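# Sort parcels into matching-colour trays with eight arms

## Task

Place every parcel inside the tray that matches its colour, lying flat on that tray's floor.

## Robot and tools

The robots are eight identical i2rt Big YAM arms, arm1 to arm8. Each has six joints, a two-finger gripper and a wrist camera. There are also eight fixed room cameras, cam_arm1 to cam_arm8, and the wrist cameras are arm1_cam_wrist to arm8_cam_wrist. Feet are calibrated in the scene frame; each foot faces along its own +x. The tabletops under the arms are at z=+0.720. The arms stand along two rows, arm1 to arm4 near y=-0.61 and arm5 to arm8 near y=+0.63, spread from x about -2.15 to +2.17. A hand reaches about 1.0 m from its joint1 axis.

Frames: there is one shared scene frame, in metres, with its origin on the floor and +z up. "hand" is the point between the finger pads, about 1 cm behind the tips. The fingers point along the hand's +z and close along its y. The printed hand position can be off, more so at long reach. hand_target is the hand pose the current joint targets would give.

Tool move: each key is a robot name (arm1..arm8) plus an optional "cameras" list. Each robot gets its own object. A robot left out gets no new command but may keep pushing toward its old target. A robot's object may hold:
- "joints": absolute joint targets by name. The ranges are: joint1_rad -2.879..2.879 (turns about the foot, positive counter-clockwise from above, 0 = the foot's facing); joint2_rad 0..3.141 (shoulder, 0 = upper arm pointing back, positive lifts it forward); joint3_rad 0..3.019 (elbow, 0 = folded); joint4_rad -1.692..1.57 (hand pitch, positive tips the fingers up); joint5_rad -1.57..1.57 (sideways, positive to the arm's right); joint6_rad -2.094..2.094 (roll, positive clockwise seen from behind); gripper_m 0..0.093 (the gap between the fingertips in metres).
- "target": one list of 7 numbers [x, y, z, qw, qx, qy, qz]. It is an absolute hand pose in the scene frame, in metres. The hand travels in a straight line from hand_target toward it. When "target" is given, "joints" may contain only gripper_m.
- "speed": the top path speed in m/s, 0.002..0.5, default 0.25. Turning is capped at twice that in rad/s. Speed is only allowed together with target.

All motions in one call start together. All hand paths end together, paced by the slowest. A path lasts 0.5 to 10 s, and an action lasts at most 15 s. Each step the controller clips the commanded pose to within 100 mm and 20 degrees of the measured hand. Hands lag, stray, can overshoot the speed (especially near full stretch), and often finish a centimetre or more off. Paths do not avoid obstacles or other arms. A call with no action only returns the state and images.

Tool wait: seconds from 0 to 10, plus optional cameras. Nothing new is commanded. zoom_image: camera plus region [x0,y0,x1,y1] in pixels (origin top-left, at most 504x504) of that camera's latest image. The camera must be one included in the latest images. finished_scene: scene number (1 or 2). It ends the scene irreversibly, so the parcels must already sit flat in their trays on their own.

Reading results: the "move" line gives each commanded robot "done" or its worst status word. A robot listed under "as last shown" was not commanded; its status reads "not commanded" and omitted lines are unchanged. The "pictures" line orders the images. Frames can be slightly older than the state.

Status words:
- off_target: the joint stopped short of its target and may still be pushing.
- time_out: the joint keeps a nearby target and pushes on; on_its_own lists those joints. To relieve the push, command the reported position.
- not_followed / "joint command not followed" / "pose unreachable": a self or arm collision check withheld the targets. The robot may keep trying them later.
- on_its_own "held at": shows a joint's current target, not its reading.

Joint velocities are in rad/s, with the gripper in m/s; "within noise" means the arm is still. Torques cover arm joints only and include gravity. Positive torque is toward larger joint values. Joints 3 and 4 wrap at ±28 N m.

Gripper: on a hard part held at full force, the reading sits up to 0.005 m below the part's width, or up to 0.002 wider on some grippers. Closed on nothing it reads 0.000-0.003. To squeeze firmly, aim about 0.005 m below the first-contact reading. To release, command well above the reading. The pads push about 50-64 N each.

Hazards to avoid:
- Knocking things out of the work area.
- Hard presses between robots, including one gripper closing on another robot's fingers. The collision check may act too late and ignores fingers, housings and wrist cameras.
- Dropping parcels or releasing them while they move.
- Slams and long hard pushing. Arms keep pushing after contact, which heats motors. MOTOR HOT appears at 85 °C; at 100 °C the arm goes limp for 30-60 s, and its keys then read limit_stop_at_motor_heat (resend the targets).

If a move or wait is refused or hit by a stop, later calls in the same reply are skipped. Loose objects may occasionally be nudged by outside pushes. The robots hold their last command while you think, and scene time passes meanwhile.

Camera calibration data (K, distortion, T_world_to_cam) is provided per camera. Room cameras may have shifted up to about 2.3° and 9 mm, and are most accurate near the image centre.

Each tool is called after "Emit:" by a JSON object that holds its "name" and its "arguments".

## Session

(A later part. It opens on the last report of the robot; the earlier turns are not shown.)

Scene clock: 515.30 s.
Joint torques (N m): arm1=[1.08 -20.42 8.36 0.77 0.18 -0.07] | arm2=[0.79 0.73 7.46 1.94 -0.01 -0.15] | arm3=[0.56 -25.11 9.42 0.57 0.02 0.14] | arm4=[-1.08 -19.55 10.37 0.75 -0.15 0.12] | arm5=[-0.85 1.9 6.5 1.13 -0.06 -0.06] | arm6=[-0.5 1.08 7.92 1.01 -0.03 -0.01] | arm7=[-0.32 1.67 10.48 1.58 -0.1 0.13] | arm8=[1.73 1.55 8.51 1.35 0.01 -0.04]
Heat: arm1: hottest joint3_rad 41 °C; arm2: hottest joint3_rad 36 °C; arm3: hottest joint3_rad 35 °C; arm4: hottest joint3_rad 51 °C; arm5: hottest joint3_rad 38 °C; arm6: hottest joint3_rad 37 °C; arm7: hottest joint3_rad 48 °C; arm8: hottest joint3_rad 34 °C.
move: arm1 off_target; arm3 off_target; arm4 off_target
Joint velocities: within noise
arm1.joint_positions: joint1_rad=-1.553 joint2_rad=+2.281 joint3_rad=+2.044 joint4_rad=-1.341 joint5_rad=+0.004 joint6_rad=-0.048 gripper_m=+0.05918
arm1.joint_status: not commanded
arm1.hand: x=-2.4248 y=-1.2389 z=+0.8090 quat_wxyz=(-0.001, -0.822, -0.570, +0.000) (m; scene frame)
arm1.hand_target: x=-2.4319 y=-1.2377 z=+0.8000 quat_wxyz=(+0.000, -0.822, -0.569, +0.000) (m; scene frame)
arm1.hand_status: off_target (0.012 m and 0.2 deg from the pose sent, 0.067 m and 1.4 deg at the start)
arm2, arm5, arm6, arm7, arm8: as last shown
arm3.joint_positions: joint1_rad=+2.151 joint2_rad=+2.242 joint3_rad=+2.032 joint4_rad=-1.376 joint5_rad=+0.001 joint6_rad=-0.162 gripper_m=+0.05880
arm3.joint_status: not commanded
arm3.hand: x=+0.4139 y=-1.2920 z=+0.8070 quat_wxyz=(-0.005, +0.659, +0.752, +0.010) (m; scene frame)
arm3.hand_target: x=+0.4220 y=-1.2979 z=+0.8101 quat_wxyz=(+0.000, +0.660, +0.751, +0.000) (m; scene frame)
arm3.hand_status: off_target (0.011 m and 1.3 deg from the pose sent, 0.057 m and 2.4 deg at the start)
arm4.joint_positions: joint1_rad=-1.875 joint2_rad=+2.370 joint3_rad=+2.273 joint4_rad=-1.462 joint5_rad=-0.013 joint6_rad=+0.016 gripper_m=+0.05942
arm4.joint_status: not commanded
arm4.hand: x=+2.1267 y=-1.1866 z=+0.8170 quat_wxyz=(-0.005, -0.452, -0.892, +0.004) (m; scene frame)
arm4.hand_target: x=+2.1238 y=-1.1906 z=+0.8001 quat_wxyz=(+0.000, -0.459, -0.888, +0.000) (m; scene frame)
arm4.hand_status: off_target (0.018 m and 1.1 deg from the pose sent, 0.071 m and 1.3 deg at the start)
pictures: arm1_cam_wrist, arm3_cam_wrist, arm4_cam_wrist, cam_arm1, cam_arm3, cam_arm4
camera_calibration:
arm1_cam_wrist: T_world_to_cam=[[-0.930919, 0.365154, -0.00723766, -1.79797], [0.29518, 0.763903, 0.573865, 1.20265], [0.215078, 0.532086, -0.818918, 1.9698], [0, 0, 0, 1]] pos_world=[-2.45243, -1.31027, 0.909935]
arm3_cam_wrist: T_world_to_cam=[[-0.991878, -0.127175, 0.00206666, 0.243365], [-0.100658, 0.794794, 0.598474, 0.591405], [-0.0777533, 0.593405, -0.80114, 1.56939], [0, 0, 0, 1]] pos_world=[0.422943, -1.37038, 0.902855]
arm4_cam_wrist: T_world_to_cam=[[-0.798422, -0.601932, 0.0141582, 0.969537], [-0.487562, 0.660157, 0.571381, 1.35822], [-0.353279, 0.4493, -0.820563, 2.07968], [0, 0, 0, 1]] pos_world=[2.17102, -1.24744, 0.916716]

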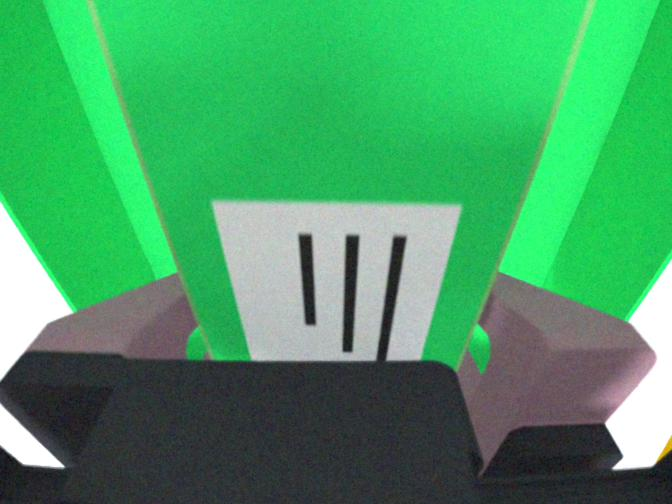

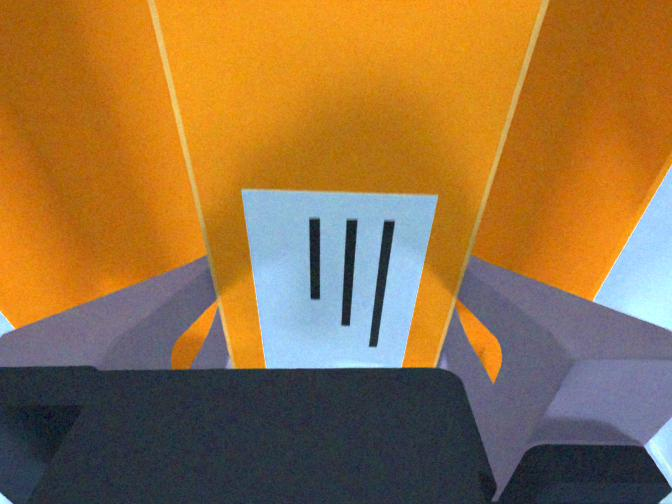

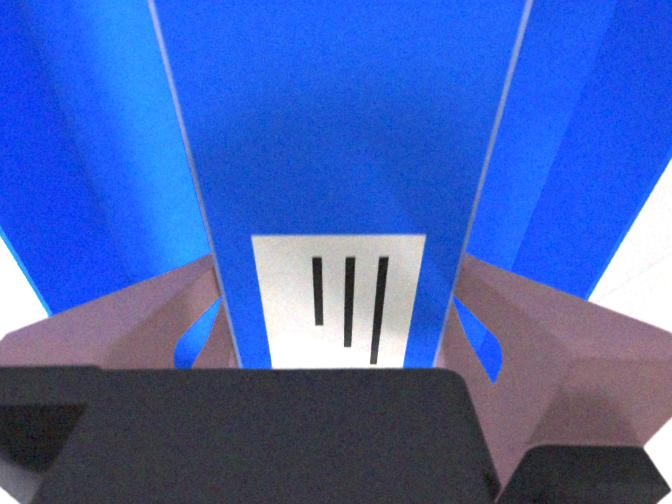

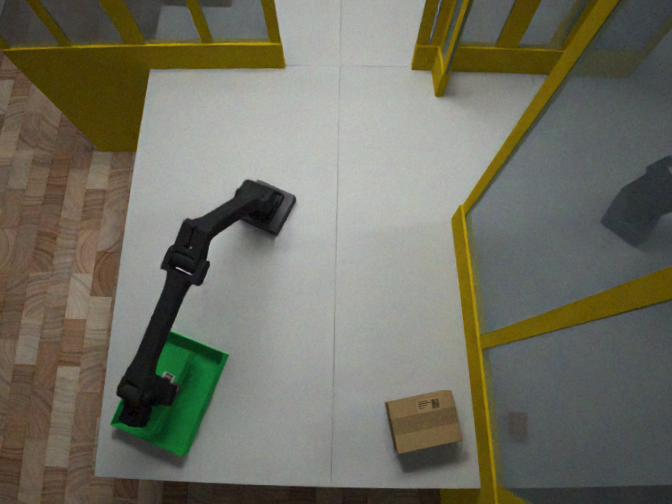

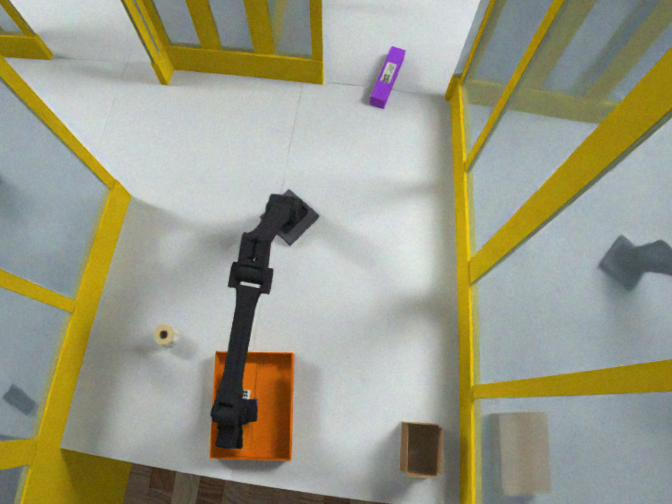

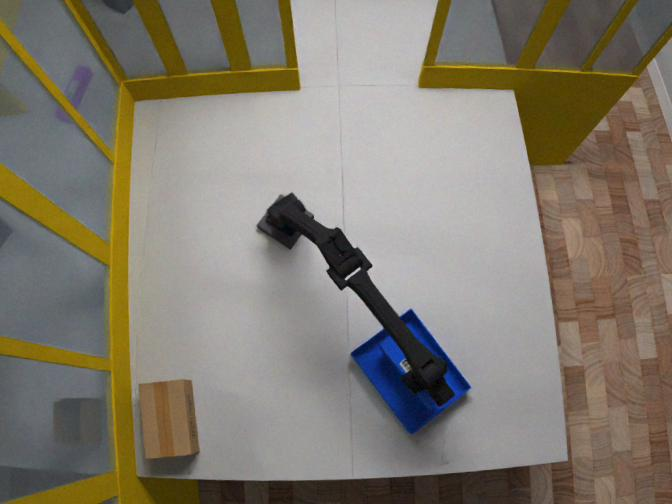

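Emit:
{"name": "move", "arguments": {"arm1": {"target":[-2.430,-1.236,0.752,0,-0.822,-0.569,0],"speed":0.07}, "arm4": {"target":[2.118,-1.190,0.750,0,-0.459,-0.888,0],"speed":0.07}, "arm3": {"target":[0.418,-1.293,0.754,0,0.660,0.751,0],"speed":0.07}, "cameras": ["cam_arm1","cam_arm3","cam_arm4"]}}

Emit:
{"name": "zoom_image", "arguments": {"camera": "cam_arm1", "region": [90, 310, 250, 470]}}

Emit:
{"name": "zoom_image", "arguments": {"camera": "cam_arm3", "region": [180, 330, 320, 470]}}

Emit:
{"name": "zoom_image", "arguments": {"camera": "cam_arm4", "region": [335, 300, 485, 450]}}

Scene clock: 527.37 s.
Joint torques (N m): arm1=[0.62 -20.48 7.75 0.77 0.16 -0.03] | arm2=[0.85 0.73 7.46 1.94 -0.01 -0.15] | arm3=[0.09 -23.59 9.01 0.77 0.02 0.11] | arm4=[-1.55 -19.19 9.76 0.77 -0.15 0.08] | arm5=[-1.38 1.44 6.65 0.96 -0.07 0] | arm6=[-0.5 1.14 7.91 1.01 -0.02 -0.01] | arm7=[-0.21 1.55 10.44 1.59 -0.09 0.11] | arm8=[2.02 1.67 8.54 1.32 0.01 -0.06]
Heat: arm1: hottest joint3_rad 39 °C; arm2: hottest joint3_rad 36 °C; arm3: hottest joint3_rad 35 °C; arm4: hottest joint3_rad 49 °C; arm5: hottest joint3_rad 38 °C; arm6: hottest joint3_rad 37 °C; arm7: hottest joint3_rad 49 °C; arm8: hottest joint3_rad 34 °C.
move: arm1 off_target; arm3 done; arm4 off_target
Joint velocities: within noise
arm1.joint_positions: joint1_rad=-1.553 joint2_rad=+2.309 joint3_rad=+1.984 joint4_rad=-1.239 joint5_rad=+0.004 joint6_rad=-0.048 gripper_m=+0.05918
arm1.joint_status: not commanded
arm1.hand: x=-2.4250 y=-1.2401 z=+0.7685 quat_wxyz=(-0.005, -0.822, -0.570, +0.006) (m; scene frame)
arm1.hand_target: x=-2.4299 y=-1.2356 z=+0.7524 quat_wxyz=(+0.000, -0.822, -0.569, +0.000) (m; scene frame)
arm1.hand_status: off_target (0.018 m and 0.9 deg from the pose sent, 0.057 m and 0.2 deg at the start)
arm2, arm5, arm6, arm7, arm8: as last shown
arm3.joint_positions: joint1_rad=+2.151 joint2_rad=+2.265 joint3_rad=+1.941 joint4_rad=-1.249 joint5_rad=+0.001 joint6_rad=-0.162 gripper_m=+0.05880
arm3.joint_status: not commanded
arm3.hand: x=+0.4142 y=-1.2895 z=+0.7581 quat_wxyz=(-0.001, +0.659, +0.752, +0.004) (m; scene frame)
arm3.hand_target: x=+0.4180 y=-1.2929 z=+0.7539 quat_wxyz=(+0.000, +0.660, +0.751, +0.000) (m; scene frame)
arm3.hand_status: done (0.007 m and 0.5 deg from the pose sent, 0.053 m and 1.3 deg at the start)
arm4.joint_positions: joint1_rad=-1.875 joint2_rad=+2.382 joint3_rad=+2.177 joint4_rad=-1.345 joint5_rad=-0.013 joint6_rad=+0.016 gripper_m=+0.05942
arm4.joint_status: not commanded
arm4.hand: x=+2.1254 y=-1.1860 z=+0.7725 quat_wxyz=(-0.009, -0.452, -0.892, +0.006) (m; scene frame)
arm4.hand_target: x=+2.1176 y=-1.1893 z=+0.7503 quat_wxyz=(+0.000, -0.459, -0.888, +0.000) (m; scene frame)
arm4.hand_status: off_target (0.024 m and 1.5 deg from the pose sent, 0.068 m and 1.1 deg at the start)
pictures: cam_arm1, cam_arm3, cam_arm4

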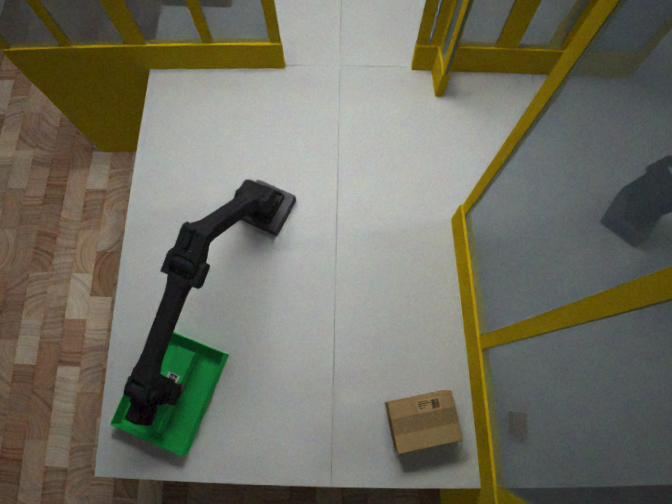

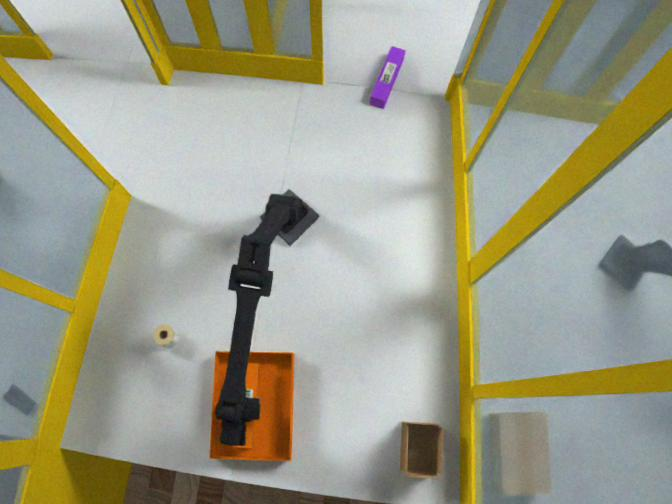

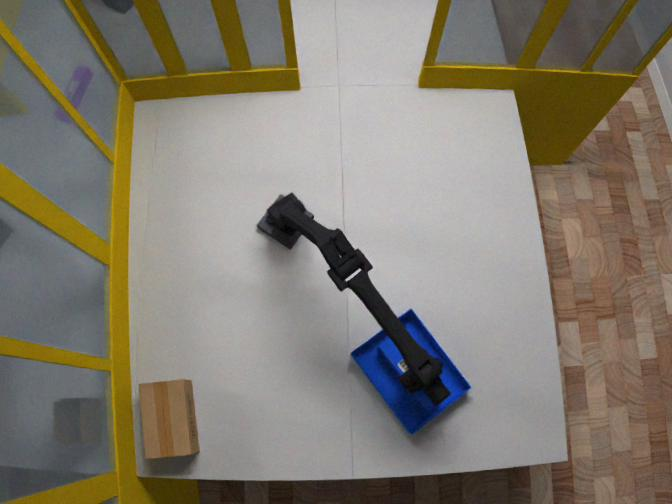

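Scaled by 3.150.

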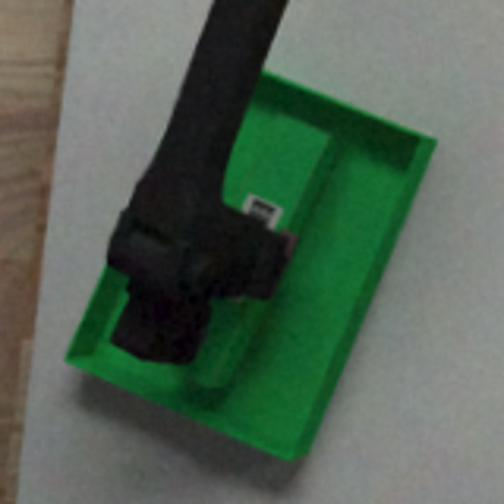

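Scaled by 3.600.

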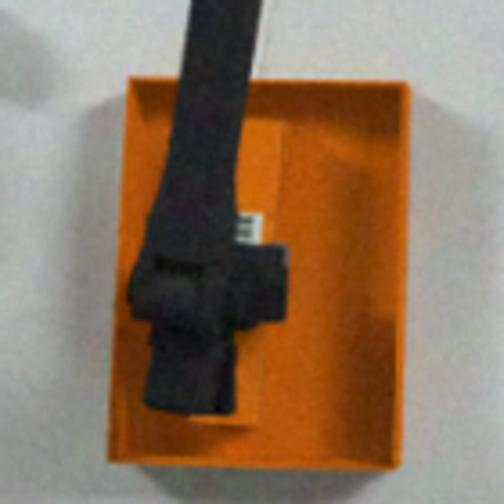

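Scaled by 3.360.

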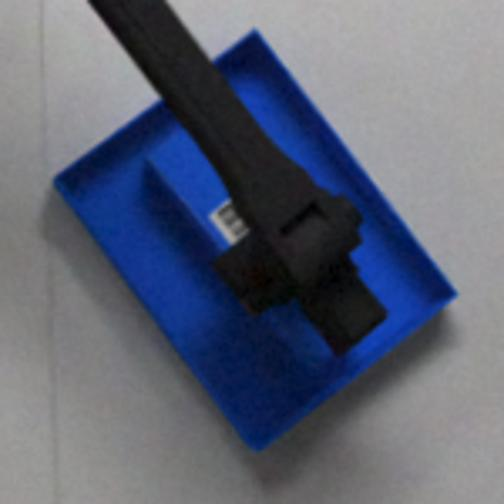

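Emit:
{"name": "move", "arguments": {"arm1": {"target":[-2.430,-1.238,0.737,0,-0.822,-0.569,0],"speed":0.05}, "arm4": {"target":[2.118,-1.192,0.735,0,-0.459,-0.888,0],"speed":0.05}, "arm3": {"target":[0.418,-1.295,0.749,0,0.660,0.751,0],"speed":0.05}, "cameras": []}}

Scene clock: 533.67 s.
Joint torques (N m): arm1=[0.79 -20.07 7.6 0.85 0.16 -0.06] | arm2=[0.85 0.67 7.46 1.92 -0.01 -0.15] | arm3=[0.03 -23.3 9.4 0.57 0.01 0.07] | arm4=[-1.61 -18.96 9.66 0.8 -0.15 0.07] | arm5=[-0.56 1.73 6.54 1.02 -0.07 0.01] | arm6=[-0.5 1.08 7.94 1.02 -0.03 0] | arm7=[-0.38 1.55 10.44 1.57 -0.1 0.13] | arm8=[1.96 1.79 8.42 1.32 -0.01 -0.05]
Heat: arm1: hottest joint3_rad 39 °C; arm2: hottest joint3_rad 36 °C; arm3: hottest joint2_rad 35 °C; arm4: hottest joint3_rad 49 °C; arm5: hottest joint3_rad 38 °C; arm6: hottest joint3_rad 37 °C; arm7: hottest joint3_rad 49 °C; arm8: hottest joint3_rad 34 °C.
move: arm1 off_target; arm3 off_target; arm4 off_target
Joint velocities: within noise
arm1.joint_positions: joint1_rad=-1.553 joint2_rad=+2.326 joint3_rad=+1.984 joint4_rad=-1.217 joint5_rad=+0.004 joint6_rad=-0.048 gripper_m=+0.05918
arm1.joint_status: not commanded
arm1.hand: x=-2.4263 y=-1.2432 z=+0.7574 quat_wxyz=(-0.007, -0.822, -0.570, +0.008) (m; scene frame)
arm1.hand_target: x=-2.4298 y=-1.2375 z=+0.7374 quat_wxyz=(+0.000, -0.822, -0.569, +0.000) (m; scene frame)
arm1.hand_status: off_target (0.021 m and 1.2 deg from the pose sent, 0.032 m and 0.9 deg at the start)
arm2.joint_positions: joint1_rad=-2.121 joint2_rad=+0.696 joint3_rad=+1.402 joint4_rad=-1.505 joint5_rad=+0.001 joint6_rad=+0.006 gripper_m=+0.09292
arm2.joint_status: not commanded
arm2.hand: x=-0.6322 y=-0.5408 z=+1.2943 quat_wxyz=(-0.370, +0.163, -0.912, -0.068) (m; scene frame)
arm2.hand_target: x=-0.6303 y=-0.5381 z=+1.2934 quat_wxyz=(-0.370, +0.170, -0.911, -0.068) (m; scene frame)
arm2.hand_status: not commanded
arm3.joint_positions: joint1_rad=+2.151 joint2_rad=+2.266 joint3_rad=+1.941 joint4_rad=-1.244 joint5_rad=+0.001 joint6_rad=-0.162 gripper_m=+0.05880
arm3.joint_status: not commanded
arm3.hand: x=+0.4142 y=-1.2906 z=+0.7578 quat_wxyz=(+0.000, +0.659, +0.752, +0.003) (m; scene frame)
arm3.hand_target: x=+0.4180 y=-1.2948 z=+0.7490 quat_wxyz=(+0.000, +0.660, +0.751, +0.000) (m; scene frame)
arm3.hand_status: off_target (0.011 m and 0.4 deg from the pose sent, 0.011 m and 0.5 deg at the start)
arm4.joint_positions: joint1_rad=-1.875 joint2_rad=+2.397 joint3_rad=+2.172 joint4_rad=-1.321 joint5_rad=-0.013 joint6_rad=+0.016 gripper_m=+0.05942
arm4.joint_status: not commanded
arm4.hand: x=+2.1269 y=-1.1882 z=+0.7607 quat_wxyz=(-0.011, -0.452, -0.892, +0.007) (m; scene frame)
arm4.hand_target: x=+2.1177 y=-1.1911 z=+0.7354 quat_wxyz=(+0.000, -0.459, -0.888, +0.000) (m; scene frame)
arm4.hand_status: off_target (0.027 m and 1.7 deg from the pose sent, 0.039 m and 1.5 deg at the start)
arm5.joint_positions: joint1_rad=+1.558 joint2_rad=+0.699 joint3_rad=+1.396 joint4_rad=-1.490 joint5_rad=+0.000 joint6_rad=-0.003 gripper_m=+0.09288
arm5.joint_status: not commanded
arm5.hand: x=+2.0972 y=+0.4093 z=+1.2848 quat_wxyz=(+0.227, +0.738, +0.560, -0.300) (m; scene frame)
arm5.hand_target: x=+2.0979 y=+0.4107 z=+1.2848 quat_wxyz=(+0.226, +0.740, +0.560, -0.297) (m; scene frame)
arm5.hand_status: not commanded
arm6.joint_positions: joint1_rad=-1.150 joint2_rad=+0.703 joint3_rad=+1.397 joint4_rad=-1.493 joint5_rad=+0.001 joint6_rad=+0.001 gripper_m=+0.09289
arm6.joint_status: not commanded
arm6.hand: x=+0.8026 y=+0.3910 z=+1.3123 quat_wxyz=(-0.238, -0.717, -0.587, +0.291) (m; scene frame)
arm6.hand_target: x=+0.8037 y=+0.3933 z=+1.3133 quat_wxyz=(-0.240, -0.719, -0.585, +0.289) (m; scene frame)
arm6.hand_status: not commanded
arm7: as last shown
arm8.joint_positions: joint1_rad=+0.302 joint2_rad=+0.698 joint3_rad=+1.404 joint4_rad=-1.508 joint5_rad=-0.002 joint6_rad=+0.007 gripper_m=+0.09293
arm8.joint_status: not commanded
arm8.hand: x=-1.7321 y=+0.4296 z=+1.2548 quat_wxyz=(-0.224, -0.749, -0.546, +0.301) (m; scene frame)
arm8.hand_target: x=-1.7329 y=+0.4272 z=+1.2537 quat_wxyz=(-0.224, -0.748, -0.547, +0.302) (m; scene frame)
arm8.hand_status: not commanded
pictures: none
No camera images: "cameras" was empty.

Good heights. Release and lift.

Emit:
{"name": "move", "arguments": {"arm1": {"joints":{"gripper_m":0.093}}, "arm4": {"joints":{"gripper_m":0.093}}, "arm3": {"joints":{"gripper_m":0.093}}, "cameras": []}}

Emit:
{"name": "move", "arguments": {"arm1": {"target":[-2.425,-1.235,0.93,0,-0.822,-0.569,0],"speed":0.25}, "arm4": {"target":[2.121,-1.186,0.93,0,-0.459,-0.888,0],"speed":0.25}, "arm3": {"target":[0.414,-1.287,0.93,0,0.660,0.751,0],"speed":0.25}, "cameras": []}}

Emit:
{"name": "move", "arguments": {"arm1": {"joints":{"joint2_rad":0.7,"joint3_rad":1.4,"joint4_rad":-1.5}}, "arm4": {"joints":{"joint2_rad":0.7,"joint3_rad":1.4,"joint4_rad":-1.5}}, "arm3": {"joints":{"joint2_rad":1.0,"joint3_rad":1.4,"joint4_rad":-1.55}}, "cameras": ["cam_arm1","cam_arm3","cam_arm4"]}}

Emit:
{"name": "move", "arguments": {"arm3": {"joints":{"joint1_rad":-1.396,"joint2_rad":1.25,"joint3_rad":1.35,"joint4_rad":-1.66,"joint6_rad":-0.24}}, "cameras": ["cam_arm3"]}}

Scene clock: 547.33 s.
Joint torques (N m): arm1=[0.73 -19.78 7.5 0.75 0.18 -0.03] | arm2=[0.79 0.73 7.46 1.94 -0.01 -0.15] | arm3=[-0.03 -23.59 9.4 0.58 0.02 0.07] | arm4=[-1.67 -18.96 9.66 0.81 -0.14 0.07] | arm5=[-0.73 1.61 6.45 1.14 -0.01 -0.02] | arm6=[-0.5 1.08 7.92 0.99 -0.03 0] | arm7=[-0.15 1.55 10.45 1.59 -0.09 0.12] | arm8=[1.96 1.49 8.42 1.35 -0.02 -0.05]
Heat: arm1: hottest joint3_rad 39 °C; arm2: hottest joint3_rad 36 °C; arm3: hottest joint2_rad 36 °C; arm4: hottest joint3_rad 47 °C; arm5: hottest joint3_rad 38 °C; arm6: hottest joint3_rad 37 °C; arm7: hottest joint3_rad 49 °C; arm8: hottest joint3_rad 34 °C.
move: arm1 done; arm3 done; arm4 done
Joint velocities: within noise
arm1.joint_positions: joint1_rad=-1.553 joint2_rad=+2.326 joint3_rad=+1.984 joint4_rad=-1.217 joint5_rad=+0.004 joint6_rad=-0.048 gripper_m=+0.09283
arm1.joint_status: all done
arm1.hand: x=-2.4262 y=-1.2431 z=+0.7571 quat_wxyz=(-0.006, -0.822, -0.570, +0.008) (m; scene frame)
arm1.hand_target: x=-2.4298 y=-1.2375 z=+0.7373 quat_wxyz=(+0.000, -0.822, -0.569, +0.000) (m; scene frame)
arm1.hand_status: not commanded
arm2, arm5, arm6, arm7, arm8: as last shown
arm3.joint_positions: joint1_rad=+2.151 joint2_rad=+2.268 joint3_rad=+1.941 joint4_rad=-1.244 joint5_rad=+0.001 joint6_rad=-0.162 gripper_m=+0.09290
arm3.joint_status: all done
arm3.hand: x=+0.4142 y=-1.2902 z=+0.7561 quat_wxyz=(+0.000, +0.659, +0.752, +0.004) (m; scene frame)
arm3.hand_target: x=+0.4180 y=-1.2948 z=+0.7492 quat_wxyz=(+0.000, +0.660, +0.751, +0.000) (m; scene frame)
arm3.hand_status: not commanded
arm4.joint_positions: joint1_rad=-1.875 joint2_rad=+2.397 joint3_rad=+2.172 joint4_rad=-1.321 joint5_rad=-0.013 joint6_rad=+0.016 gripper_m=+0.09284
arm4.joint_status: all done
arm4.hand: x=+2.1268 y=-1.1881 z=+0.7604 quat_wxyz=(-0.011, -0.452, -0.892, +0.007) (m; scene frame)
arm4.hand_target: x=+2.1176 y=-1.1911 z=+0.7353 quat_wxyz=(+0.000, -0.459, -0.888, +0.000) (m; scene frame)
arm4.hand_status: not commanded
pictures: none
No camera images: "cameras" was empty.

Scene clock: 549.13 s.
Joint torques (N m): arm1=[1.49 -19.37 12.74 -0.27 0.17 0.02] | arm2=[0.85 0.73 7.45 1.94 -0.01 -0.15] | arm3=[-0.32 -23.94 14.16 -0.28 0.01 0.01] | arm4=[-1.26 -19.25 13.9 -0.16 -0.14 0.11] | arm5=[-0.56 1.49 6.64 1.07 -0.11 -0.01] | arm6=[-0.5 1.08 7.91 0.99 -0.02 0] | arm7=[-0.09 1.55 10.44 1.59 -0.09 0.12] | arm8=[1.96 1.55 8.44 1.33 0.01 -0.04]
Heat: arm1: hottest joint3_rad 39 °C; arm2: hottest joint3_rad 36 °C; arm3: hottest joint2_rad 36 °C; arm4: hottest joint3_rad 47 °C; arm5: hottest joint3_rad 38 °C; arm6: hottest joint3_rad 37 °C; arm7: hottest joint3_rad 49 °C; arm8: hottest joint3_rad 34 °C.
move: arm1 off_target; arm3 off_target; arm4 done
Joint velocities: within noise
arm1.joint_positions: joint1_rad=-1.553 joint2_rad=+2.201 joint3_rad=+2.214 joint4_rad=-1.605 joint5_rad=+0.004 joint6_rad=-0.048 gripper_m=+0.09290
arm1.joint_status: not commanded
arm1.hand: x=-2.4199 y=-1.2254 z=+0.9269 quat_wxyz=(+0.003, -0.822, -0.570, -0.007) (m; scene frame)
arm1.hand_target: x=-2.4248 y=-1.2344 z=+0.9300 quat_wxyz=(+0.000, -0.822, -0.569, +0.001) (m; scene frame)
arm1.hand_status: off_target (0.011 m and 0.8 deg from the pose sent, 0.173 m and 1.2 deg at the start)
arm2, arm5, arm6, arm7, arm8: as last shown
arm3.joint_positions: joint1_rad=+2.151 joint2_rad=+2.164 joint3_rad=+2.165 joint4_rad=-1.610 joint5_rad=+0.001 joint6_rad=-0.162 gripper_m=+0.09297
arm3.joint_status: not commanded
arm3.hand: x=+0.4138 y=-1.2749 z=+0.9091 quat_wxyz=(-0.012, +0.659, +0.752, +0.018) (m; scene frame)
arm3.hand_target: x=+0.4140 y=-1.2858 z=+0.9301 quat_wxyz=(+0.001, +0.660, +0.751, +0.000) (m; scene frame)
arm3.hand_status: off_target (0.024 m and 2.5 deg from the pose sent, 0.174 m and 0.5 deg at the start; pose on its path clipped on 12 of 54 steps)
arm4.joint_positions: joint1_rad=-1.875 joint2_rad=+2.309 joint3_rad=+2.452 joint4_rad=-1.684 joint5_rad=-0.013 joint6_rad=+0.016 gripper_m=+0.09291
arm4.joint_status: not commanded
arm4.hand: x=+2.1212 y=-1.1765 z=+0.9278 quat_wxyz=(-0.013, -0.452, -0.892, +0.008) (m; scene frame)
arm4.hand_target: x=+2.1205 y=-1.1853 z=+0.9296 quat_wxyz=(-0.019, -0.459, -0.888, +0.009) (m; scene frame)
arm4.hand_status: done (0.010 m and 2.0 deg from the pose sent, 0.170 m and 1.7 deg at the start; pose on its path clipped on 1 of 54 steps; a joint's target at an end of its range on 29 of 54 steps)
pictures: none
No camera images: "cameras" was empty.

Scene clock: 551.27 s.
Joint torques (N m): arm1=[0.91 1.85 7.02 1.81 0.17 0.02] | arm2=[0.79 0.73 7.46 1.94 -0.01 -0.15] | arm3=[-0.38 -6.42 9.39 1.06 0.01 0.01] | arm4=[-0.79 1.14 8.51 1.94 -0.14 0.11] | arm5=[-0.44 1.9 6.46 1.07 -0.04 -0.05] | arm6=[-0.44 1.08 7.91 0.99 -0.03 0] | arm7=[-0.21 1.79 10.41 1.57 -0.09 0.13] | arm8=[2.08 1.96 8.49 1.4 0 -0.05]
Heat: arm1: hottest joint3_rad 39 °C; arm2: hottest joint3_rad 36 °C; arm3: hottest joint2_rad 36 °C; arm4: hottest joint3_rad 47 °C; arm5: hottest joint3_rad 38 °C; arm6: hottest joint3_rad 37 °C; arm7: hottest joint3_rad 49 °C; arm8: hottest joint3_rad 34 °C.
move: arm1 done; arm3 done; arm4 done
Joint velocities: within noise
arm1.joint_positions: joint1_rad=-1.553 joint2_rad=+0.697 joint3_rad=+1.409 joint4_rad=-1.509 joint5_rad=+0.004 joint6_rad=-0.048 gripper_m=+0.09290
arm1.joint_status: all done
arm1.hand: x=-2.2473 y=-0.8174 z=+1.2673 quat_wxyz=(-0.203, -0.761, -0.525, +0.323) (m; scene frame)
arm1.hand_target: x=-2.2492 y=-0.8203 z=+1.2639 quat_wxyz=(-0.201, -0.762, -0.524, +0.322) (m; scene frame)
arm1.hand_status: not commanded
arm2, arm5, arm6, arm7, arm8: as last shown
arm3.joint_positions: joint1_rad=+2.151 joint2_rad=+1.001 joint3_rad=+1.398 joint4_rad=-1.559 joint5_rad=+0.001 joint6_rad=-0.162 gripper_m=+0.09297
arm3.joint_status: all done
arm3.hand: x=+0.4226 y=-0.9388 z=+1.1577 quat_wxyz=(+0.129, +0.646, +0.737, -0.153) (m; scene frame)
arm3.hand_target: x=+0.4225 y=-0.9407 z=+1.1597 quat_wxyz=(+0.132, +0.647, +0.734, -0.158) (m; scene frame)
arm3.hand_status: not commanded
arm4.joint_positions: joint1_rad=-1.875 joint2_rad=+0.701 joint3_rad=+1.407 joint4_rad=-1.509 joint5_rad=-0.013 joint6_rad=+0.016 gripper_m=+0.09291
arm4.joint_status: all done
arm4.hand: x=+1.8385 y=-0.7949 z=+1.2516 quat_wxyz=(-0.337, -0.414, -0.829, +0.165) (m; scene frame)
arm4.hand_target: x=+1.8382 y=-0.7975 z=+1.2498 quat_wxyz=(-0.338, -0.420, -0.826, +0.165) (m; scene frame)
arm4.hand_status: not commanded
pictures: cam_arm1, cam_arm3, cam_arm4

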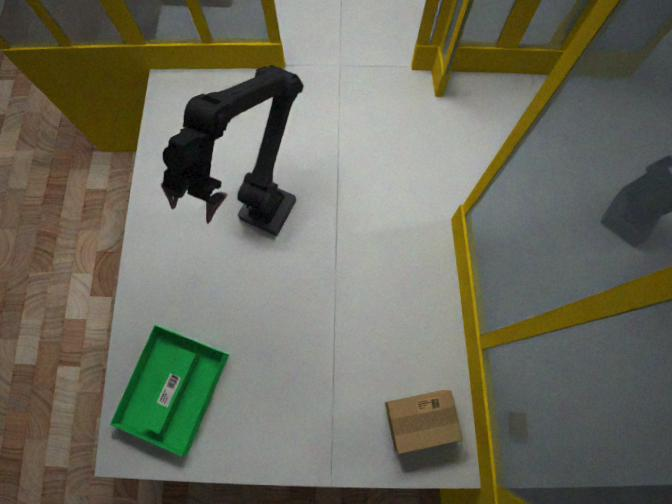

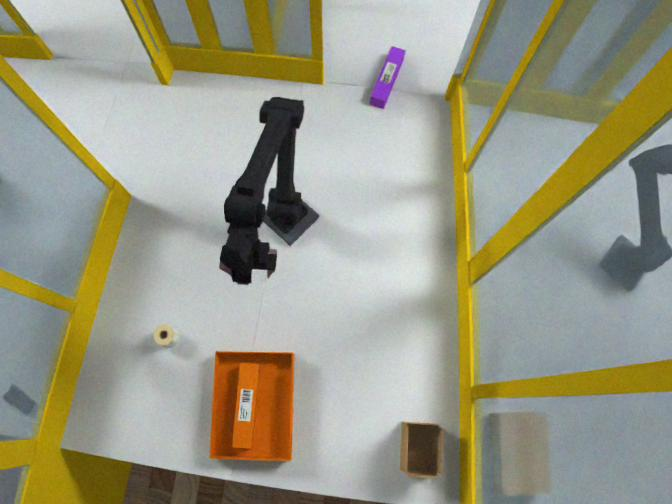

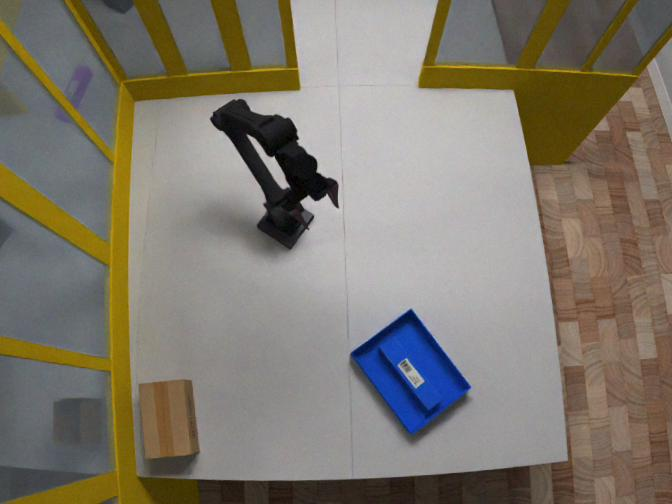

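Scene clock: 553.90 s.
Joint torques (N m): arm1=[1.2 1.73 6.99 1.85 0.17 0] | arm2=[0.79 0.67 7.46 1.92 -0.01 -0.15] | arm3=[-1.73 -12.16 10.15 -0.27 -0.06 -0.2] | arm4=[-0.79 1.14 8.53 1.94 -0.14 0.1] | arm5=[-0.67 2.2 6.67 1.05 -0.08 -0.01] | arm6=[-0.44 1.14 7.92 0.99 -0.02 -0.01] | arm7=[-0.32 1.67 10.4 1.61 -0.09 0.13] | arm8=[2.08 1.49 8.46 1.32 0 -0.05]
Heat: arm1: hottest joint3_rad 38 °C; arm2: hottest joint3_rad 36 °C; arm3: hottest joint2_rad 36 °C; arm4: hottest joint3_rad 47 °C; arm5: hottest joint3_rad 38 °C; arm6: hottest joint3_rad 37 °C; arm7: hottest joint3_rad 49 °C; arm8: hottest joint3_rad 34 °C.
move: arm3 done
Joint velocities: within noise
arm1, arm2, arm4, arm5, arm6, arm8: as last shown
arm3.joint_positions: joint1_rad=-1.383 joint2_rad=+1.273 joint3_rad=+1.339 joint4_rad=-1.648 joint5_rad=+0.004 joint6_rad=-0.225 gripper_m=+0.09303
arm3.joint_status: all done
arm3.hand: x=+0.5798 y=-0.2912 z=+1.0462 quat_wxyz=(+0.000, +0.634, -0.773, +0.004) (m; scene frame)
arm3.hand_target: x=+0.5824 y=-0.2972 z=+1.0579 quat_wxyz=(-0.010, +0.635, -0.773, +0.000) (m; scene frame)
arm3.hand_status: not commanded
arm7.joint_positions: joint1_rad=-0.316 joint2_rad=+0.535 joint3_rad=+1.368 joint4_rad=-1.177 joint5_rad=-0.073 joint6_rad=-0.126 gripper_m=+0.09396
arm7.joint_status: not commanded
arm7.hand: x=-0.2873 y=+0.4416 z=+1.3804 quat_wxyz=(-0.508, -0.311, -0.757, +0.270) (m; scene frame)
arm7.hand_target: x=-0.2897 y=+0.4449 z=+1.3917 quat_wxyz=(-0.517, -0.307, -0.750, +0.275) (m; scene frame)
arm7.hand_status: not commanded
pictures: cam_arm3

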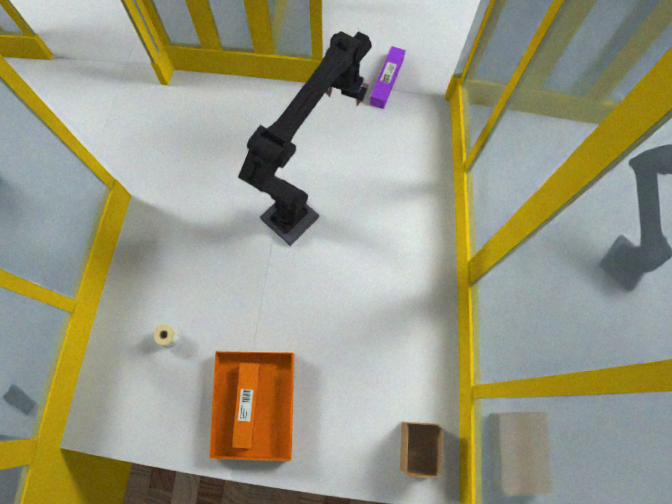

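Emit:
{"name": "move", "arguments": {"arm3": {"target":[0.728,0.025,0.86,0,0.636,-0.772,0],"speed":0.3}, "cameras": ["arm3_cam_wrist"]}}

Scene clock: 559.93 s.
Joint torques (N m): arm1=[1.49 1.85 7.02 1.83 0.17 0.02] | arm2=[0.85 0.73 7.46 1.94 -0.01 -0.15] | arm3=[-1.32 -24.12 14.2 -0.36 -0.29 -0.19] | arm4=[-0.79 1.08 8.53 1.94 -0.14 0.11] | arm5=[-0.67 1.49 6.65 1.13 -0.06 0.04] | arm6=[-0.44 1.08 7.94 0.99 -0.03 -0.01] | arm7=[-0.44 1.55 10.43 1.57 -0.09 0.13] | arm8=[1.96 1.55 8.51 1.32 -0.01 -0.05]
Heat: arm1: hottest joint3_rad 38 °C; arm2: hottest joint3_rad 36 °C; arm3: hottest joint3_rad 36 °C; arm4: hottest joint3_rad 47 °C; arm5: hottest joint3_rad 38 °C; arm6: hottest joint3_rad 37 °C; arm7: hottest joint3_rad 49 °C; arm8: hottest joint3_rad 34 °C.
move: arm3 off_target
Joint velocities: within noise
arm1, arm2, arm4, arm5, arm6, arm7, arm8: as last shown
arm3.joint_positions: joint1_rad=-1.383 joint2_rad=+2.273 joint3_rad=+2.164 joint4_rad=-1.503 joint5_rad=+0.002 joint6_rad=-0.225 gripper_m=+0.09303
arm3.joint_status: not commanded
arm3.hand: x=+0.7176 y=+0.0146 z=+0.8454 quat_wxyz=(+0.014, +0.634, -0.773, +0.010) (m; scene frame)
arm3.hand_target: x=+0.7276 y=+0.0241 z=+0.8601 quat_wxyz=(-0.001, +0.636, -0.772, +0.000) (m; scene frame)
arm3.hand_status: off_target (0.021 m and 2.0 deg from the pose sent, 0.396 m and 0.5 deg at the start)
pictures: arm3_cam_wrist
camera_calibration:
arm3_cam_wrist: T_world_to_cam=[[0.979522, -0.201221, 0.00682576, -0.706919], [-0.163613, -0.775777, 0.609427, -0.380602], [-0.117334, -0.598064, -0.792813, 0.887187], [0, 0, 0, 1]] pos_world=[0.734269, 0.0930855, 0.940147]

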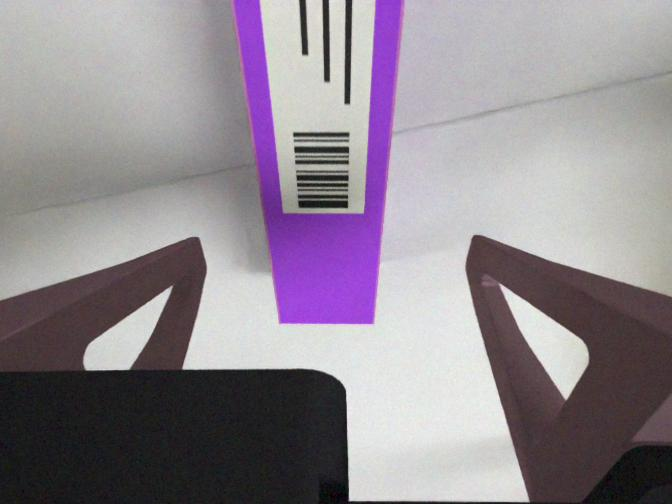

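Emit:
{"name": "move", "arguments": {"arm3": {"target":[0.727,0.043,0.79,0,0.636,-0.772,0],"speed":0.15}, "cameras": ["arm3_cam_wrist"]}}

Scene clock: 565.43 s.
Joint torques (N m): arm1=[1.26 1.9 7.08 1.83 0.15 0.02] | arm2=[0.85 0.67 7.46 1.94 -0.01 -0.15] | arm3=[-0.44 -25.99 12.29 0.54 -0.28 -0.07] | arm4=[-0.79 1.14 8.53 1.94 -0.14 0.11] | arm5=[-0.85 1.79 6.45 1.06 -0.03 0] | arm6=[-0.44 1.08 7.91 1.02 -0.03 0] | arm7=[-0.21 1.61 10.43 1.61 -0.1 0.12] | arm8=[2.02 1.49 8.46 1.28 0 -0.05]
Heat: arm1: hottest joint3_rad 37 °C; arm2: hottest joint3_rad 36 °C; arm3: hottest joint3_rad 37 °C; arm4: hottest joint3_rad 47 °C; arm5: hottest joint3_rad 38 °C; arm6: hottest joint3_rad 37 °C; arm7: hottest joint3_rad 49 °C; arm8: hottest joint3_rad 34 °C.
move: arm3 off_target
Joint velocities: within noise
arm1, arm2, arm4, arm5, arm6, arm7, arm8: as last shown
arm3.joint_positions: joint1_rad=-1.383 joint2_rad=+2.377 joint3_rad=+2.164 joint4_rad=-1.421 joint5_rad=+0.001 joint6_rad=-0.225 gripper_m=+0.09303
arm3.joint_status: not commanded
arm3.hand: x=+0.7229 y=+0.0262 z=+0.7746 quat_wxyz=(+0.024, +0.634, -0.773, +0.014) (m; scene frame)
arm3.hand_target: x=+0.7266 y=+0.0422 z=+0.7904 quat_wxyz=(+0.000, +0.636, -0.772, +0.000) (m; scene frame)
arm3.hand_status: off_target (0.023 m and 3.2 deg from the pose sent, 0.063 m and 2.0 deg at the start)
pictures: arm3_cam_wrist
camera_calibration:
arm3_cam_wrist: T_world_to_cam=[[0.979543, -0.20123, 0.00140725, -0.705014], [-0.157822, -0.763867, 0.625779, -0.344765], [-0.12485, -0.6132, -0.779999, 0.83448], [0, 0, 0, 1]] pos_world=[0.740366, 0.106479, 0.867633]

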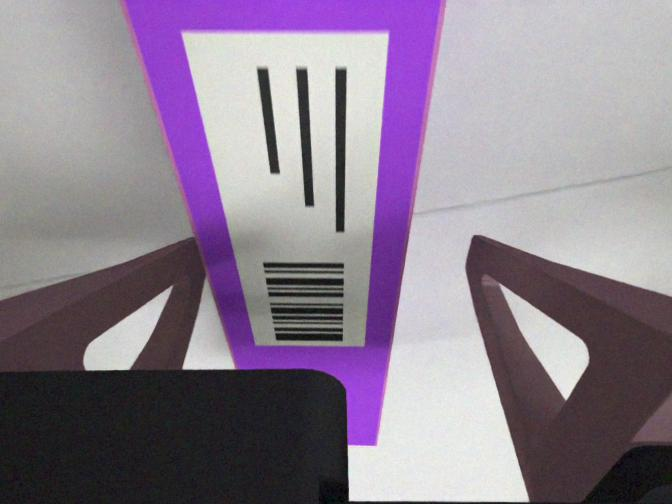

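Emit:
{"name": "move", "arguments": {"arm3": {"target":[0.717,0.062,0.785,0,0.653,-0.757,0],"speed":0.1}, "cameras": ["arm3_cam_wrist"]}}

Scene clock: 572.57 s.
Joint torques (N m): arm1=[1.14 1.85 7.08 1.84 0.15 0] | arm2=[0.79 0.67 7.46 1.92 -0.01 -0.15] | arm3=[0.26 -25.29 14.01 -0.32 -0.29 -0.21] | arm4=[-0.85 1.08 8.53 1.94 -0.14 0.11] | arm5=[-0.5 1.67 6.52 0.99 -0.02 -0.01] | arm6=[-0.44 1.08 7.94 0.99 -0.03 0] | arm7=[-0.32 1.61 10.47 1.61 -0.09 0.12] | arm8=[1.96 1.55 8.49 1.29 0 -0.05]
Heat: arm1: hottest joint3_rad 37 °C; arm2: hottest joint3_rad 36 °C; arm3: hottest joint3_rad 37 °C; arm4: hottest joint3_rad 47 °C; arm5: hottest joint3_rad 38 °C; arm6: hottest joint3_rad 37 °C; arm7: hottest joint3_rad 49 °C; arm8: hottest joint3_rad 34 °C.
move: arm3 off_target
Joint velocities: within noise
arm1, arm2, arm4, arm5, arm6, arm7, arm8: as last shown
arm3.joint_positions: joint1_rad=-1.368 joint2_rad=+2.414 joint3_rad=+2.231 joint4_rad=-1.425 joint5_rad=+0.001 joint6_rad=-0.232 gripper_m=+0.09303
arm3.joint_status: not commanded
arm3.hand: x=+0.7200 y=+0.0452 z=+0.7734 quat_wxyz=(+0.013, +0.642, -0.766, +0.008) (m; scene frame)
arm3.hand_target: x=+0.7164 y=+0.0611 z=+0.7852 quat_wxyz=(-0.001, +0.653, -0.757, +0.000) (m; scene frame)
arm3.hand_status: off_target (0.021 m and 2.4 deg from the pose sent, 0.038 m and 4.3 deg at the start)
pictures: arm3_cam_wrist
camera_calibration:
arm3_cam_wrist: T_world_to_cam=[[0.98373, -0.17954, 0.00640913, -0.706276], [-0.146599, -0.781596, 0.606314, -0.322223], [-0.103848, -0.597388, -0.7952, 0.840739], [0, 0, 0, 1]] pos_world=[0.734856, 0.123595, 0.86845]

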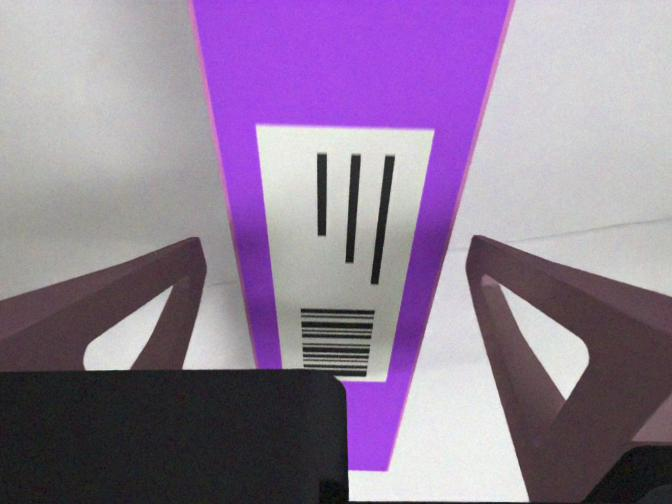

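Centred. Descend and grip.

Emit:
{"name": "move", "arguments": {"arm3": {"target":[0.718,0.063,0.755,0,0.645,-0.764,0],"speed":0.08}, "cameras": ["arm3_cam_wrist"]}}

Emit:
{"name": "move", "arguments": {"arm3": {"joints":{"gripper_m":0.045}}, "cameras": ["arm3_cam_wrist"]}}

Scene clock: 576.87 s.
Joint torques (N m): arm1=[1.03 1.9 7.02 1.88 0.17 -0.01] | arm2=[0.85 0.67 7.45 1.92 -0.01 -0.15] | arm3=[0.26 -25.76 11.78 0.59 -0.3 0] | arm4=[-0.79 1.08 8.53 1.94 -0.14 0.1] | arm5=[-0.15 1.73 6.41 1.16 -0.08 -0.04] | arm6=[-0.44 1.08 7.92 1.01 -0.02 0] | arm7=[-0.32 1.55 10.45 1.62 -0.09 0.12] | arm8=[2.14 1.79 8.58 1.36 -0.01 -0.04]
Heat: arm1: hottest joint3_rad 36 °C; arm2: hottest joint3_rad 36 °C; arm3: hottest joint3_rad 38 °C; arm4: hottest joint3_rad 47 °C; arm5: hottest joint3_rad 38 °C; arm6: hottest joint3_rad 37 °C; arm7: hottest joint3_rad 49 °C; arm8: hottest joint3_rad 34 °C.
move: arm3 off_target
Joint velocities: within noise
arm1, arm4, arm7: as last shown
arm2.joint_positions: joint1_rad=-2.121 joint2_rad=+0.696 joint3_rad=+1.402 joint4_rad=-1.505 joint5_rad=+0.001 joint6_rad=+0.006 gripper_m=+0.09292
arm2.joint_status: not commanded
arm2.hand: x=-0.6322 y=-0.5408 z=+1.2943 quat_wxyz=(-0.370, +0.163, -0.912, -0.068) (m; scene frame)
arm2.hand_target: x=-0.6303 y=-0.5381 z=+1.2934 quat_wxyz=(-0.370, +0.170, -0.911, -0.068) (m; scene frame)
arm2.hand_status: not commanded
arm3.joint_positions: joint1_rad=-1.368 joint2_rad=+2.447 joint3_rad=+2.232 joint4_rad=-1.398 joint5_rad=+0.001 joint6_rad=-0.233 gripper_m=+0.09303
arm3.joint_status: not commanded
arm3.hand: x=+0.7212 y=+0.0480 z=+0.7506 quat_wxyz=(+0.015, +0.642, -0.766, +0.009) (m; scene frame)
arm3.hand_target: x=+0.7176 y=+0.0625 z=+0.7551 quat_wxyz=(+0.000, +0.645, -0.764, +0.000) (m; scene frame)
arm3.hand_status: off_target (0.016 m and 2.0 deg from the pose sent, 0.026 m and 1.8 deg at the start)
arm5.joint_positions: joint1_rad=+1.558 joint2_rad=+0.699 joint3_rad=+1.396 joint4_rad=-1.490 joint5_rad=+0.000 joint6_rad=-0.003 gripper_m=+0.09288
arm5.joint_status: not commanded
arm5.hand: x=+2.0972 y=+0.4093 z=+1.2848 quat_wxyz=(+0.227, +0.738, +0.560, -0.300) (m; scene frame)
arm5.hand_target: x=+2.0979 y=+0.4107 z=+1.2848 quat_wxyz=(+0.226, +0.740, +0.560, -0.297) (m; scene frame)
arm5.hand_status: not commanded
arm6.joint_positions: joint1_rad=-1.150 joint2_rad=+0.703 joint3_rad=+1.397 joint4_rad=-1.493 joint5_rad=+0.001 joint6_rad=+0.001 gripper_m=+0.09289
arm6.joint_status: not commanded
arm6.hand: x=+0.8026 y=+0.3910 z=+1.3123 quat_wxyz=(-0.238, -0.717, -0.587, +0.291) (m; scene frame)
arm6.hand_target: x=+0.8037 y=+0.3933 z=+1.3133 quat_wxyz=(-0.240, -0.719, -0.585, +0.289) (m; scene frame)
arm6.hand_status: not commanded
arm8.joint_positions: joint1_rad=+0.302 joint2_rad=+0.698 joint3_rad=+1.404 joint4_rad=-1.508 joint5_rad=-0.002 joint6_rad=+0.007 gripper_m=+0.09293
arm8.joint_status: not commanded
arm8.hand: x=-1.7321 y=+0.4296 z=+1.2548 quat_wxyz=(-0.224, -0.749, -0.546, +0.301) (m; scene frame)
arm8.hand_target: x=-1.7329 y=+0.4272 z=+1.2537 quat_wxyz=(-0.224, -0.748, -0.547, +0.302) (m; scene frame)
arm8.hand_status: not commanded
pictures: arm3_cam_wrist
camera_calibration:
arm3_cam_wrist: T_world_to_cam=[[0.98381, -0.179134, 0.00539011, -0.706179], [-0.1452, -0.779092, 0.609863, -0.309857], [-0.105048, -0.600772, -0.792489, 0.823444], [0, 0, 0, 1]] pos_world=[0.736255, 0.126794, 0.845347]

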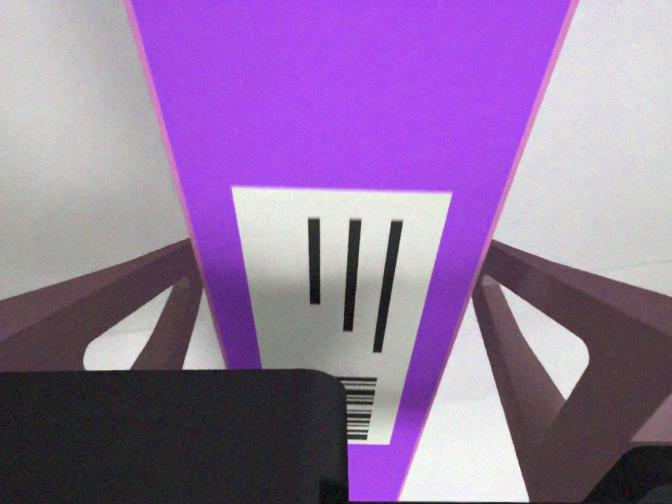

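Scene clock: 577.47 s.
Joint torques (N m): arm1=[1.26 1.79 7.15 1.88 0.2 0.03] | arm2=[0.85 0.73 7.45 1.94 -0.01 -0.15] | arm3=[0.32 -25.82 11.63 0.57 -0.27 0] | arm4=[-0.79 1.08 8.53 1.92 -0.14 0.1] | arm5=[-0.21 1.61 6.39 1.13 -0.08 -0.02] | arm6=[-0.44 1.08 7.92 1.01 -0.02 -0.01] | arm7=[-0.26 1.67 10.43 1.55 -0.08 0.12] | arm8=[2.14 1.49 8.49 1.25 -0.01 -0.05]
Heat: arm1: hottest joint3_rad 36 °C; arm2: hottest joint3_rad 36 °C; arm3: hottest joint3_rad 38 °C; arm4: hottest joint3_rad 47 °C; arm5: hottest joint3_rad 38 °C; arm6: hottest joint3_rad 37 °C; arm7: hottest joint3_rad 49 °C; arm8: hottest joint3_rad 34 °C.
move: arm3 off_target
Joint velocities: within noise
arm1, arm2, arm4, arm5, arm6, arm7, arm8: as last shown
arm3.joint_positions: joint1_rad=-1.368 joint2_rad=+2.447 joint3_rad=+2.232 joint4_rad=-1.398 joint5_rad=+0.001 joint6_rad=-0.233 gripper_m=+0.05870
arm3.joint_status: gripper_m off_target (ended at +0.05872, target +0.04500)
arm3.hand: x=+0.7212 y=+0.0480 z=+0.7506 quat_wxyz=(+0.015, +0.642, -0.766, +0.009) (m; scene frame)
arm3.hand_target: x=+0.7176 y=+0.0625 z=+0.7551 quat_wxyz=(+0.000, +0.645, -0.764, +0.000) (m; scene frame)
arm3.hand_status: not commanded
pictures: arm3_cam_wrist
camera_calibration:
arm3_cam_wrist: T_world_to_cam=[[0.983808, -0.179156, 0.00501092, -0.705854], [-0.144993, -0.779152, 0.609835, -0.309979], [-0.105351, -0.600687, -0.792512, 0.823676], [0, 0, 0, 1]] pos_world=[0.736255, 0.126794, 0.845347]

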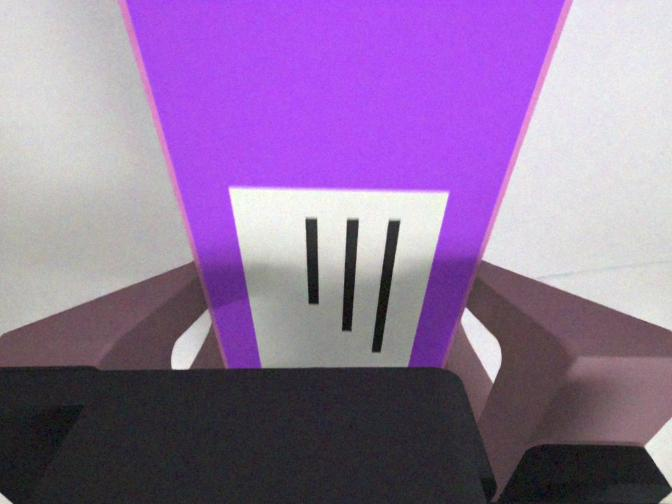

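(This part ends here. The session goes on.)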